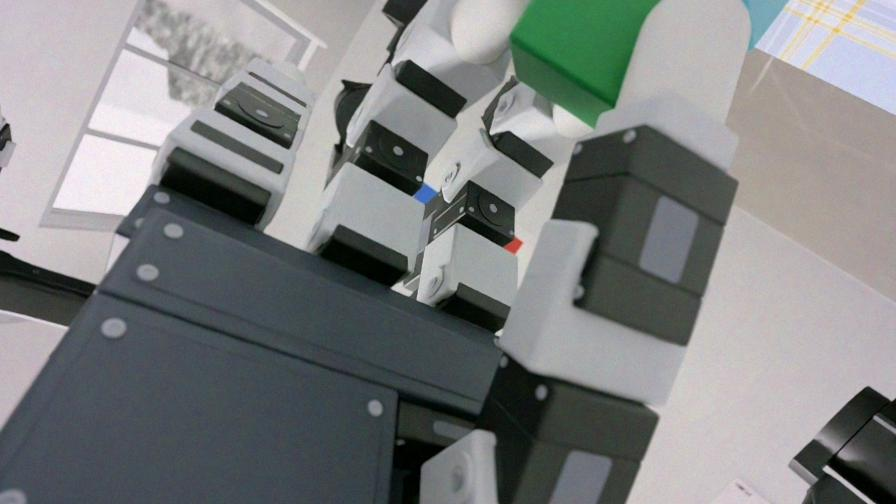

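Request:
execute_actions:
  actions:
    - [[0,0,0,0,0,0,0.95,0,-0.444,0.13,0.95,0,-0.444,0.13,1,0,0.576,0.696,-0.686,0.678,0.17,-0.426,0.2,-0.6,0,0,0.003,0,0,0,0.58,0,-0.444,0.13,0.58,0,-0.444,0.13,1,0,0.576,0.696,-0.686,0.678,-0.43,0.114,0.2,-0.85]]
    - [[0,0,0,0,0,0,0.95,0,-0.444,0.13,0.95,0,-0.444,0.13,1,0,0.576,0.696,-0.686,0.678,0.17,-0.426,0.2,-0.6,0.02,0.003,0.06,0,0,0,0.58,0,-0.444,0.13,0.58,0,-0.444,0.13,1,0,0.576,0.696,-0.686,0.678,-0.43,0.114,0.2,-0.85]]
    - [[0,0,0,0,0,0,0.95,0,-0.444,0.13,0.95,0,-0.444,0.13,1,0,0.576,0.696,-0.686,0.678,0.17,-0.426,0.2,-0.6,0,0,0.06,0,0,0,0.58,0,-0.444,0.13,0.58,0,-0.444,0.13,1,0,0.576,0.696,-0.686,0.678,-0.43,0.114,0.2,-0.85]]
    - [[0,0,0,0,0,0,0.95,0,-0.444,0.13,0.95,0,-0.444,0.13,1,0,0.576,0.696,-0.686,0.678,0.17,-0.426,0.2,-0.6,0,-0.05,0.03,0,0,0,0.58,0,-0.444,0.13,0.58,0,-0.444,0.13,1,0,0.576,0.696,-0.686,0.678,-0.43,0.114,0.2,-0.85]]
    - [[0,0,0,0,0,0,0.95,0,-0.444,0.13,0.95,0,-0.444,0.13,1,0,0.576,0.696,-0.686,0.678,0.17,-0.426,0.2,-0.6,-0.01,-0.06,0,0,0,-0.08,0.58,0,-0.444,0.13,0.58,0,-0.444,0.13,1,0,0.576,0.696,-0.686,0.678,-0.43,0.114,0.2,-0.85]]
    - [[0,0,0,0,0,0,0.95,0,-0.444,0.13,0.95,0,-0.444,0.13,1,0,0.576,0.696,-0.686,0.678,0.17,-0.426,0.2,-0.6,-0.012,-0.06,0,0,0,-0.08,0.58,0,-0.444,0.13,0.58,0,-0.444,0.13,1,0,0.576,0.696,-0.686,0.678,-0.43,0.114,0.2,-0.85]]
  cameras: ["cam_high","cam_right_wrist"]

Request:
zoom_image:
  camera: "cam_high"
  region: [495, 225, 535, 265]

Scene clock: 595.03 s.
left_arm: end_effector_position=(+0.3240, +0.1492, +0.3212) hand_goal=(+0.950, +0.000, -0.444, +0.130, +0.950, +0.000, -0.444, +0.130, +1.000, +0.000, +0.576, +0.696, -0.686, +0.678, +0.170, -0.426) hand_measured=(+0.930, +0.002, -0.442, +0.134, +0.930, +0.002, -0.442, +0.134, +0.976, +0.002, +0.576, +0.696, -0.684, +0.678, +0.170, -0.424) hand_current_ma=(-20, +0, +1, +1, -21, +0, +0, +1, -27, +0, +0, +0, +1, +0, +0, +1) hand_state=(goal, goal, goal, goal, blocked, goal, goal, goal, blocked, goal, goal, goal, goal, goal, goal, goal) hand_current_limit=0.20 hand_speed=-0.60 end_effector_quat_wxyz=(+0.203, -0.313, +0.786, -0.493) | right_arm: end_effector_position=(+0.3668, +0.1956, +0.1817) hand_goal=(+0.580, +0.000, -0.444, +0.130, +0.580, +0.000, -0.444, +0.130, +1.000, +0.000, +0.576, +0.696, -0.686, +0.678, -0.430, +0.114) hand_measured=(+0.612, +0.000, -0.432, +0.136, +0.606, -0.002, -0.432, +0.134, +0.990, +0.000, +0.574, +0.696, -0.684, +0.680, -0.254, +0.132) hand_current_ma=(+158, +3, +59, +23, +135, -7, +60, +17, -53, +3, -7, +0, +6, +10, +330, +111) hand_state=(blocked, goal, goal, goal, blocked, goal, goal, goal, goal, goal, goal, goal, goal, goal, blocked, goal) hand_current_limit=0.20 hand_speed=-0.85 end_effector_quat_wxyz=(-0.531, +0.839, +0.102, -0.063)
Joint positions: left_arm=[0.775 1.282 1.371 -1.675 1.125 -1.543] | right_arm=[0.2 1.504 1.223 -1.371 -1.126 1.476]
Joint torques (N m): left_arm=[0.56 -8.35 13.14 -0.03 0.86 0.13] | right_arm=[0.09 -9.41 8.32 0.69 -0.67 0.16]
Heat: left arm: hottest elbow 46 °C; right arm: hottest elbow 37 °C.
Hand target: left_arm +0.3314, +0.1591, +0.3316; +0.190, -0.289, +0.791, -0.505 | right_arm +0.3636, +0.1965, +0.1854; -0.529, +0.841, +0.099, -0.056
Off the commanded pose: left_arm 0.016 m, 3 deg | right_arm 0.005 m, 1 deg.
joint sent to its limit (left arm) — joint 4 (wrist pitch), lower limit. The joint targets are off in orientation, not in position.
Step readings (end_effector_position of left_arm | right_arm):
0: (+0.3240, +0.1492, +0.3212) | (+0.3638, +0.3001, +0.0978)
1: (+0.3240, +0.1492, +0.3212) | (+0.3638, +0.3001, +0.0978)
2: (+0.3240, +0.1492, +0.3212) | (+0.3635, +0.2999, +0.0979)
4: (+0.3240, +0.1492, +0.3212) | (+0.3633, +0.2999, +0.0980)
8: (+0.3240, +0.1492, +0.3212) | (+0.3631, +0.2998, +0.0982)
15: (+0.3240, +0.1492, +0.3212) | (+0.3631, +0.2998, +0.0982)
16: (+0.3240, +0.1492, +0.3212) | (+0.3632, +0.2999, +0.0981)
17: (+0.3240, +0.1492, +0.3212) | (+0.3626, +0.2996, +0.0984)
19: (+0.3240, +0.1492, +0.3212) | (+0.3593, +0.2975, +0.0998)
23: (+0.3240, +0.1492, +0.3212) | (+0.3573, +0.2950, +0.1028)
30: (+0.3240, +0.1492, +0.3212) | (+0.3607, +0.2964, +0.1071)
31: (+0.3240, +0.1492, +0.3212) | (+0.3608, +0.2964, +0.1073)
32: (+0.3240, +0.1492, +0.3212) | (+0.3606, +0.2962, +0.1080)
34: (+0.3240, +0.1492, +0.3212) | (+0.3598, +0.2954, +0.1111)
38: (+0.3240, +0.1492, +0.3212) | (+0.3593, +0.2948, +0.1262)
45: (+0.3240, +0.1492, +0.3212) | (+0.3642, +0.2969, +0.1468)
46: (+0.3240, +0.1492, +0.3212) | (+0.3642, +0.2969, +0.1469)
47: (+0.3240, +0.1492, +0.3212) | (+0.3650, +0.2953, +0.1468)
49: (+0.3240, +0.1492, +0.3212) | (+0.3677, +0.2900, +0.1479)
53: (+0.3240, +0.1492, +0.3212) | (+0.3731, +0.2805, +0.1591)
60: (+0.3240, +0.1492, +0.3212) | (+0.3773, +0.2710, +0.1752)
61: (+0.3240, +0.1492, +0.3212) | (+0.3775, +0.2707, +0.1752)
62: (+0.3240, +0.1492, +0.3212) | (+0.3779, +0.2697, +0.1750)
64: (+0.3240, +0.1492, +0.3212) | (+0.3749, +0.2670, +0.1754)
68: (+0.3240, +0.1492, +0.3212) | (+0.3711, +0.2474, +0.1735)
75: (+0.3240, +0.1492, +0.3212) | (+0.3774, +0.2311, +0.1774)
76: (+0.3240, +0.1492, +0.3212) | (+0.3769, +0.2312, +0.1777)
77: (+0.3240, +0.1492, +0.3212) | (+0.3768, +0.2319, +0.1773)
79: (+0.3240, +0.1492, +0.3212) | (+0.3729, +0.2291, +0.1747)
83: (+0.3240, +0.1492, +0.3212) | (+0.3641, +0.2096, +0.1723)
90: (+0.3240, +0.1492, +0.3212) | (+0.3725, +0.1968, +0.1825)
Images, in order (width x height): cam_high 896x504, cam_right_wrist 896x504.

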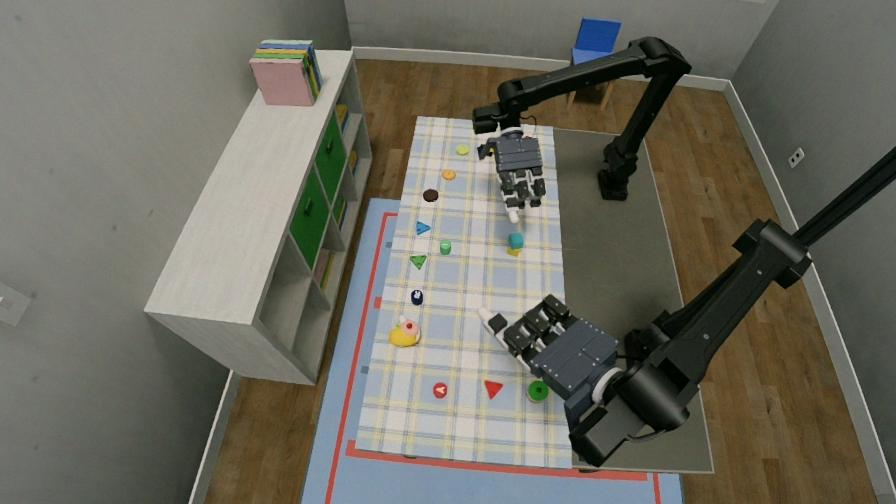

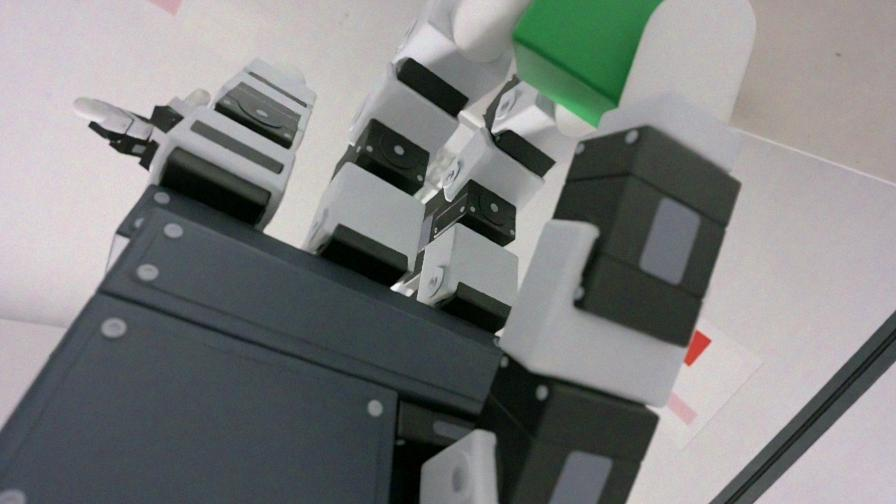

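Scaled by 12.600 from the camera's 896x504 image, which has a finer 1280x720 frame.

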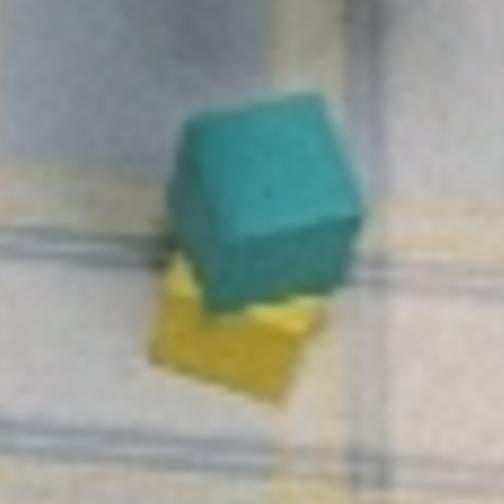

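Request:
execute_actions:
  actions:
    - [[0,0,0,0,0,0,0.95,0,-0.444,0.13,0.95,0,-0.444,0.13,1,0,0.576,0.696,-0.686,0.678,0.17,-0.426,0.2,-0.6,0,0.03,0,0,0,0,0.58,0,-0.444,0.13,0.58,0,-0.444,0.13,1,0,0.576,0.696,-0.686,0.678,-0.43,0.114,0.2,-0.85]]
    - [[0,0,0,0,0,0,0.95,0,-0.444,0.13,0.95,0,-0.444,0.13,1,0,0.576,0.696,-0.686,0.678,0.17,-0.426,0.2,-0.6,-0.001,0.05,0,0,0,0,0.58,0,-0.444,0.13,0.58,0,-0.444,0.13,1,0,0.576,0.696,-0.686,0.678,-0.43,0.114,0.2,-0.85]]
    - [[0,0,0,0,0,0,0.95,0,-0.444,0.13,0.95,0,-0.444,0.13,1,0,0.576,0.696,-0.686,0.678,0.17,-0.426,0.2,-0.6,-0.001,0.05,0,0,0,0,0.58,0,-0.444,0.13,0.58,0,-0.444,0.13,1,0,0.576,0.696,-0.686,0.678,-0.43,0.114,0.2,-0.85]]
    - [[0,0,0,0,0,0,0.95,0,-0.444,0.13,0.95,0,-0.444,0.13,1,0,0.576,0.696,-0.686,0.678,0.17,-0.426,0.2,-0.6,-0.0015,0.038,-0.03,0,0,0,0.58,0,-0.444,0.13,0.58,0,-0.444,0.13,1,0,0.576,0.696,-0.686,0.678,-0.43,0.114,0.2,-0.85]]
    - [[0,0,0,0,0,0,0.95,0,-0.444,0.13,0.95,0,-0.444,0.13,1,0,0.576,0.696,-0.686,0.678,0.17,-0.426,0.2,-0.6,-0.0015,0,-0.04,0,0,0,0.58,0,-0.444,0.13,0.58,0,-0.444,0.13,1,0,0.576,0.696,-0.686,0.678,-0.43,0.114,0.2,-0.85]]
    - [[0,0,0,0,0,0,0.95,0,-0.444,0.13,0.95,0,-0.444,0.13,1,0,0.576,0.696,-0.686,0.678,0.17,-0.426,0.2,-0.6,0,0,-0.03,0,0,0,0.58,0,-0.444,0.13,0.58,0,-0.444,0.13,1,0,0.576,0.696,-0.686,0.678,-0.43,0.114,0.2,-0.85]]
  cameras: []

Scene clock: 608.07 s.
left_arm: end_effector_position=(+0.3240, +0.1492, +0.3212) hand_goal=(+0.950, +0.000, -0.444, +0.130, +0.950, +0.000, -0.444, +0.130, +1.000, +0.000, +0.576, +0.696, -0.686, +0.678, +0.170, -0.426) hand_measured=(+0.930, +0.002, -0.442, +0.134, +0.930, +0.002, -0.442, +0.134, +0.976, +0.002, +0.576, +0.696, -0.684, +0.678, +0.170, -0.424) hand_current_ma=(-20, +0, +1, +1, -21, +0, +0, +1, -27, +0, +0, +0, +1, +0, +0, +1) hand_state=(goal, goal, goal, goal, blocked, goal, goal, goal, blocked, goal, goal, goal, goal, goal, goal, goal) hand_current_limit=0.20 hand_speed=-0.60 end_effector_quat_wxyz=(+0.203, -0.313, +0.786, -0.493) | right_arm: end_effector_position=(+0.3629, +0.2938, +0.1314) hand_goal=(+0.580, +0.000, -0.444, +0.130, +0.580, +0.000, -0.444, +0.130, +1.000, +0.000, +0.576, +0.696, -0.686, +0.678, -0.430, +0.114) hand_measured=(+0.610, +0.000, -0.432, +0.136, +0.606, -0.002, -0.432, +0.134, +0.990, +0.000, +0.574, +0.696, -0.684, +0.680, -0.254, +0.132) hand_current_ma=(+156, +3, +60, +23, +134, -7, +60, +18, -53, +3, -7, +0, +6, +10, +330, +112) hand_state=(blocked, goal, goal, goal, blocked, goal, goal, goal, goal, goal, goal, goal, goal, goal, blocked, goal) hand_current_limit=0.20 hand_speed=-0.85 end_effector_quat_wxyz=(-0.529, +0.841, +0.104, -0.049)
Joint positions: left_arm=[0.775 1.282 1.371 -1.675 1.125 -1.543] | right_arm=[0.42 1.522 1.091 -0.742 -1.079 1.985]
Joint torques (N m): left_arm=[0.32 -8.06 13.2 0.06 0.82 0.13] | right_arm=[0.56 -7.82 8.69 1.59 -0.59 0.17]
Heat: left arm: hottest elbow 46 °C; right arm: hottest elbow 37 °C.
Hand target: left_arm +0.3314, +0.1591, +0.3316; +0.190, -0.289, +0.791, -0.505 | right_arm +0.3606, +0.2974, +0.1253; -0.529, +0.841, +0.099, -0.056
Off the commanded pose: left_arm 0.016 m, 3 deg | right_arm 0.007 m, 1 deg.
joint sent to its limit (left arm) — joint 4 (wrist pitch), lower limit. The joint targets are off in orientation, not in position.
Step readings (end_effector_position of left_arm | right_arm):
0: (+0.3240, +0.1492, +0.3212) | (+0.3668, +0.1956, +0.1817)
1: (+0.3240, +0.1492, +0.3212) | (+0.3670, +0.1956, +0.1817)
2: (+0.3240, +0.1492, +0.3212) | (+0.3674, +0.1962, +0.1814)
4: (+0.3240, +0.1492, +0.3212) | (+0.3701, +0.1988, +0.1806)
8: (+0.3240, +0.1492, +0.3212) | (+0.3708, +0.2072, +0.1793)
15: (+0.3240, +0.1492, +0.3212) | (+0.3681, +0.2126, +0.1797)
16: (+0.3240, +0.1492, +0.3212) | (+0.3679, +0.2126, +0.1799)
17: (+0.3240, +0.1492, +0.3212) | (+0.3681, +0.2142, +0.1799)
19: (+0.3240, +0.1492, +0.3212) | (+0.3695, +0.2200, +0.1797)
23: (+0.3240, +0.1492, +0.3212) | (+0.3707, +0.2343, +0.1799)
30: (+0.3240, +0.1492, +0.3212) | (+0.3671, +0.2437, +0.1794)
31: (+0.3240, +0.1492, +0.3212) | (+0.3669, +0.2437, +0.1792)
32: (+0.3240, +0.1492, +0.3212) | (+0.3672, +0.2448, +0.1791)
34: (+0.3240, +0.1492, +0.3212) | (+0.3681, +0.2508, +0.1791)
38: (+0.3240, +0.1492, +0.3212) | (+0.3689, +0.2634, +0.1799)
45: (+0.3240, +0.1492, +0.3212) | (+0.3664, +0.2736, +0.1806)
46: (+0.3240, +0.1492, +0.3212) | (+0.3667, +0.2735, +0.1804)
47: (+0.3240, +0.1492, +0.3212) | (+0.3670, +0.2744, +0.1798)
49: (+0.3240, +0.1492, +0.3212) | (+0.3677, +0.2801, +0.1771)
53: (+0.3240, +0.1492, +0.3212) | (+0.3678, +0.2870, +0.1722)
60: (+0.3240, +0.1492, +0.3212) | (+0.3645, +0.2941, +0.1704)
61: (+0.3240, +0.1492, +0.3212) | (+0.3645, +0.2944, +0.1702)
62: (+0.3240, +0.1492, +0.3212) | (+0.3647, +0.2948, +0.1693)
64: (+0.3240, +0.1492, +0.3212) | (+0.3652, +0.2950, +0.1654)
68: (+0.3240, +0.1492, +0.3212) | (+0.3617, +0.2934, +0.1550)
75: (+0.3240, +0.1492, +0.3212) | (+0.3625, +0.2938, +0.1502)
76: (+0.3240, +0.1492, +0.3212) | (+0.3625, +0.2938, +0.1502)
77: (+0.3240, +0.1492, +0.3212) | (+0.3628, +0.2940, +0.1497)
79: (+0.3240, +0.1492, +0.3212) | (+0.3642, +0.2946, +0.1475)
83: (+0.3240, +0.1492, +0.3212) | (+0.3631, +0.2941, +0.1389)
90: (+0.3240, +0.1492, +0.3212) | (+0.3626, +0.2937, +0.1314)
No camera images: "cameras" was empty.

Request:
execute_actions:
  actions:
    - [[0,0,0,0,0,0,0.95,0,-0.444,0.13,0.95,0,-0.444,0.13,1,0,0.576,0.696,-0.686,0.678,0.17,-0.426,0.2,-0.6,0,0.0035,-0.025,0,0,0,0.58,0,-0.444,0.13,0.58,0,-0.444,0.13,1,0,0.576,0.696,-0.686,0.678,-0.43,0.114,0.2,-0.85]]
    - [[0,0,0,0,0,0,0.95,0,-0.444,0.13,0.95,0,-0.444,0.13,1,0,0.576,0.696,-0.686,0.678,0.17,-0.426,0.2,-0.6,0,0,-0.015,0,0,0,0.58,0,-0.444,0.13,0.58,0,-0.444,0.13,1,0,0.576,0.696,-0.686,0.678,-0.43,0.114,0.2,-0.85]]
    - [[0,0,0,0,0,0,0.95,0,-0.444,0.13,0.95,0,-0.444,0.13,1,0,0.576,0.696,-0.686,0.678,0.17,-0.426,0.2,-0.6,0,0,-0.011,0,0,0,0.58,0,-0.444,0.13,0.58,0,-0.444,0.13,1,0,0.576,0.696,-0.686,0.678,-0.43,0.114,0.2,-0.85]]
  cameras: []

Scene clock: 614.37 s.
left_arm: end_effector_position=(+0.3240, +0.1492, +0.3212) hand_goal=(+0.950, +0.000, -0.444, +0.130, +0.950, +0.000, -0.444, +0.130, +1.000, +0.000, +0.576, +0.696, -0.686, +0.678, +0.170, -0.426) hand_measured=(+0.930, +0.002, -0.442, +0.134, +0.930, +0.002, -0.442, +0.134, +0.976, +0.002, +0.576, +0.696, -0.684, +0.678, +0.170, -0.424) hand_current_ma=(-20, +0, +1, +1, -21, +0, +0, +1, -27, +0, +0, +0, +1, +0, +0, +1) hand_state=(goal, goal, goal, goal, blocked, goal, goal, goal, blocked, goal, goal, goal, goal, goal, goal, goal) hand_current_limit=0.20 hand_speed=-0.60 end_effector_quat_wxyz=(+0.203, -0.313, +0.786, -0.493) | right_arm: end_effector_position=(+0.3648, +0.2951, +0.1027) hand_goal=(+0.580, +0.000, -0.444, +0.130, +0.580, +0.000, -0.444, +0.130, +1.000, +0.000, +0.576, +0.696, -0.686, +0.678, -0.430, +0.114) hand_measured=(+0.610, +0.000, -0.432, +0.136, +0.606, -0.002, -0.432, +0.134, +0.990, +0.000, +0.574, +0.696, -0.684, +0.680, -0.254, +0.132) hand_current_ma=(+156, +3, +60, +23, +134, -7, +60, +18, -53, +3, -7, +0, +6, +10, +330, +112) hand_state=(blocked, goal, goal, goal, blocked, goal, goal, goal, goal, goal, goal, goal, goal, goal, blocked, goal) hand_current_limit=0.20 hand_speed=-0.85 end_effector_quat_wxyz=(-0.530, +0.841, +0.103, -0.047)
Joint positions: left_arm=[0.775 1.282 1.371 -1.675 1.125 -1.543] | right_arm=[0.421 1.559 1.049 -0.652 -1.077 1.994]
Joint torques (N m): left_arm=[0.56 -8.41 13.12 0.13 0.83 0.14] | right_arm=[0.79 -7.59 8.38 1.55 -0.59 0.17]
Heat: left arm: hottest elbow 46 °C; right arm: hottest elbow 37 °C.
Hand target: left_arm +0.3314, +0.1591, +0.3316; +0.190, -0.289, +0.791, -0.505 | right_arm +0.3605, +0.2994, +0.0947; -0.529, +0.841, +0.099, -0.056
Off the commanded pose: left_arm 0.016 m, 3 deg | right_arm 0.010 m, 1 deg.
joint sent to its limit (left arm) — joint 4 (wrist pitch), lower limit. The joint targets are off in orientation, not in position.
Step readings (end_effector_position of left_arm | right_arm):
0: (+0.3240, +0.1492, +0.3212) | (+0.3629, +0.2938, +0.1314)
1: (+0.3240, +0.1492, +0.3212) | (+0.3628, +0.2938, +0.1314)
2: (+0.3240, +0.1492, +0.3212) | (+0.3633, +0.2941, +0.1311)
4: (+0.3240, +0.1492, +0.3212) | (+0.3647, +0.2947, +0.1295)
8: (+0.3240, +0.1492, +0.3212) | (+0.3649, +0.2948, +0.1232)
15: (+0.3240, +0.1492, +0.3212) | (+0.3640, +0.2947, +0.1170)
16: (+0.3240, +0.1492, +0.3212) | (+0.3643, +0.2948, +0.1170)
17: (+0.3240, +0.1492, +0.3212) | (+0.3646, +0.2949, +0.1171)
19: (+0.3240, +0.1492, +0.3212) | (+0.3657, +0.2955, +0.1165)
23: (+0.3240, +0.1492, +0.3212) | (+0.3652, +0.2952, +0.1128)
30: (+0.3240, +0.1492, +0.3212) | (+0.3645, +0.2949, +0.1089)
31: (+0.3240, +0.1492, +0.3212) | (+0.3645, +0.2949, +0.1089)
32: (+0.3240, +0.1492, +0.3212) | (+0.3648, +0.2951, +0.1089)
34: (+0.3240, +0.1492, +0.3212) | (+0.3659, +0.2956, +0.1087)
38: (+0.3240, +0.1492, +0.3212) | (+0.3655, +0.2954, +0.1060)
45: (+0.3240, +0.1492, +0.3212) | (+0.3648, +0.2951, +0.1027)
No camera images: "cameras" was empty.

Request:
execute_actions:
  actions:
    - [[0,0,0,0,0,0,0.95,0,-0.444,0.13,0.95,0,-0.444,0.13,1,0,0.576,0.696,-0.686,0.678,0.17,-0.426,0.2,-0.6,-0.001,0,-0.006,0,0,0,0.58,0,-0.444,0.13,0.58,0,-0.444,0.13,1,0,0.576,0.696,-0.686,0.678,-0.43,0.114,0.2,-0.85]]
    - [[0,0,0,0,0,0,0.95,0,-0.444,0.13,0.95,0,-0.444,0.13,1,0,0.576,0.696,-0.686,0.678,0.17,-0.426,0.2,-0.6,0,0,-0.005,0,0,0,0.58,0,-0.444,0.13,0.58,0,-0.444,0.13,1,0,0.576,0.696,-0.686,0.678,-0.43,0.114,0.2,-0.85]]
  cameras: []

Scene clock: 619.70 s.
left_arm: end_effector_position=(+0.3240, +0.1492, +0.3212) hand_goal=(+0.950, +0.000, -0.444, +0.130, +0.950, +0.000, -0.444, +0.130, +1.000, +0.000, +0.576, +0.696, -0.686, +0.678, +0.170, -0.426) hand_measured=(+0.930, +0.002, -0.442, +0.134, +0.930, +0.002, -0.442, +0.134, +0.976, +0.002, +0.576, +0.696, -0.684, +0.678, +0.170, -0.424) hand_current_ma=(-20, +0, +1, +1, -21, +0, +0, +1, -27, +0, +0, +0, +1, +0, +0, +1) hand_state=(goal, goal, goal, goal, blocked, goal, goal, goal, blocked, goal, goal, goal, goal, goal, goal, goal) hand_current_limit=0.20 hand_speed=-0.60 end_effector_quat_wxyz=(+0.203, -0.313, +0.786, -0.493) | right_arm: end_effector_position=(+0.3648, +0.2955, +0.0972) hand_goal=(+0.580, +0.000, -0.444, +0.130, +0.580, +0.000, -0.444, +0.130, +1.000, +0.000, +0.576, +0.696, -0.686, +0.678, -0.430, +0.114) hand_measured=(+0.610, +0.000, -0.432, +0.136, +0.606, -0.002, -0.432, +0.134, +0.990, +0.000, +0.574, +0.696, -0.684, +0.680, -0.254, +0.132) hand_current_ma=(+156, +3, +60, +23, +134, -7, +60, +18, -53, +3, -7, +0, +6, +10, +330, +112) hand_state=(blocked, goal, goal, goal, blocked, goal, goal, goal, goal, goal, goal, goal, goal, goal, blocked, goal) hand_current_limit=0.20 hand_speed=-0.85 end_effector_quat_wxyz=(-0.530, +0.840, +0.104, -0.046)
Joint positions: left_arm=[0.775 1.282 1.371 -1.675 1.125 -1.543] | right_arm=[0.422 1.566 1.04 -0.632 -1.077 1.996]
Joint torques (N m): left_arm=[0.38 -7.94 13.24 -0.05 0.83 0.16] | right_arm=[0.91 -7.47 8.14 1.59 -0.57 0.15]
Heat: left arm: hottest elbow 46 °C; right arm: hottest elbow 37 °C.
Hand target: left_arm +0.3314, +0.1591, +0.3316; +0.190, -0.289, +0.791, -0.505 | right_arm +0.3599, +0.2994, +0.0880; -0.529, +0.841, +0.099, -0.057
Off the commanded pose: left_arm 0.016 m, 3 deg | right_arm 0.011 m, 1 deg.
joint sent to its limit (left arm) — joint 4 (wrist pitch), lower limit. The joint targets are off in orientation, not in position.
Step readings (end_effector_position of left_arm | right_arm):
0: (+0.3240, +0.1492, +0.3212) | (+0.3648, +0.2951, +0.1027)
1: (+0.3240, +0.1492, +0.3212) | (+0.3648, +0.2951, +0.1027)
2: (+0.3240, +0.1492, +0.3212) | (+0.3651, +0.2952, +0.1027)
4: (+0.3240, +0.1492, +0.3212) | (+0.3656, +0.2956, +0.1027)
8: (+0.3240, +0.1492, +0.3212) | (+0.3662, +0.2959, +0.1022)
15: (+0.3240, +0.1492, +0.3212) | (+0.3645, +0.2951, +0.0996)
16: (+0.3240, +0.1492, +0.3212) | (+0.3644, +0.2953, +0.0996)
17: (+0.3240, +0.1492, +0.3212) | (+0.3645, +0.2953, +0.0994)
19: (+0.3240, +0.1492, +0.3212) | (+0.3650, +0.2955, +0.0992)
23: (+0.3240, +0.1492, +0.3212) | (+0.3650, +0.2955, +0.0979)
30: (+0.3240, +0.1492, +0.3212) | (+0.3648, +0.2955, +0.0972)
No camera images: "cameras" was empty.

Request:
execute_actions:
  actions:
    - [[0,0,0,0,0,0,0.95,0,-0.444,0.13,0.95,0,-0.444,0.13,1,0,0.576,0.696,-0.686,0.678,0.17,-0.426,0.2,-0.6,-0.002,0,-0.005,0,0,0,0.58,0,-0.444,0.13,0.58,0,-0.444,0.13,1,0,0.576,0.696,-0.686,0.678,-0.43,0.114,0.2,-0.85]]
  cameras: []

Scene clock: 624.20 s.
left_arm: end_effector_position=(+0.3240, +0.1492, +0.3212) hand_goal=(+0.950, +0.000, -0.444, +0.130, +0.950, +0.000, -0.444, +0.130, +1.000, +0.000, +0.576, +0.696, -0.686, +0.678, +0.170, -0.426) hand_measured=(+0.930, +0.002, -0.442, +0.134, +0.930, +0.002, -0.442, +0.134, +0.976, +0.002, +0.576, +0.696, -0.684, +0.678, +0.170, -0.424) hand_current_ma=(-20, +0, +1, +1, -21, +0, +0, +1, -27, +0, +0, +0, +1, +0, +0, +1) hand_state=(goal, goal, goal, goal, blocked, goal, goal, goal, blocked, goal, goal, goal, goal, goal, goal, goal) hand_current_limit=0.20 hand_speed=-0.60 end_effector_quat_wxyz=(+0.203, -0.313, +0.786, -0.493) | right_arm: end_effector_position=(+0.3647, +0.2963, +0.0968) hand_goal=(+0.580, +0.000, -0.444, +0.130, +0.580, +0.000, -0.444, +0.130, +1.000, +0.000, +0.576, +0.696, -0.686, +0.678, -0.430, +0.114) hand_measured=(+0.610, +0.000, -0.432, +0.136, +0.606, -0.002, -0.430, +0.134, +0.990, +0.000, +0.574, +0.696, -0.684, +0.680, -0.254, +0.132) hand_current_ma=(+156, +3, +60, +23, +134, -7, +61, +19, -53, +3, -7, +0, +6, +10, +330, +112) hand_state=(blocked, goal, goal, goal, blocked, goal, goal, goal, goal, goal, goal, goal, goal, goal, blocked, goal) hand_current_limit=0.20 hand_speed=-0.85 end_effector_quat_wxyz=(-0.531, +0.840, +0.101, -0.046)
Joint positions: left_arm=[0.775 1.282 1.371 -1.675 1.125 -1.543] | right_arm=[0.423 1.566 1.037 -0.619 -1.077 2.01]
Joint torques (N m): left_arm=[0.91 -8.06 13.16 0.2 0.81 0.15] | right_arm=[0.91 -7.53 7.79 1.57 -0.55 0.15]
Heat: left arm: hottest elbow 46 °C; right arm: hottest elbow 37 °C.
Hand target: left_arm +0.3314, +0.1591, +0.3316; +0.190, -0.289, +0.791, -0.505 | right_arm +0.3588, +0.2994, +0.0851; -0.529, +0.841, +0.099, -0.056
Off the commanded pose: left_arm 0.016 m, 3 deg | right_arm 0.014 m, 1 deg.
joint sent to its limit (left arm) — joint 4 (wrist pitch), lower limit. The joint targets are off in orientation, not in position.
Step readings (end_effector_position of left_arm | right_arm):
0: (+0.3240, +0.1492, +0.3212) | (+0.3648, +0.2955, +0.0972)
1: (+0.3240, +0.1492, +0.3212) | (+0.3648, +0.2955, +0.0972)
2: (+0.3240, +0.1492, +0.3212) | (+0.3647, +0.2955, +0.0973)
4: (+0.3240, +0.1492, +0.3212) | (+0.3648, +0.2958, +0.0971)
8: (+0.3240, +0.1492, +0.3212) | (+0.3645, +0.2961, +0.0968)
15: (+0.3240, +0.1492, +0.3212) | (+0.3644, +0.2961, +0.0967)
No camera images: "cameras" was empty.


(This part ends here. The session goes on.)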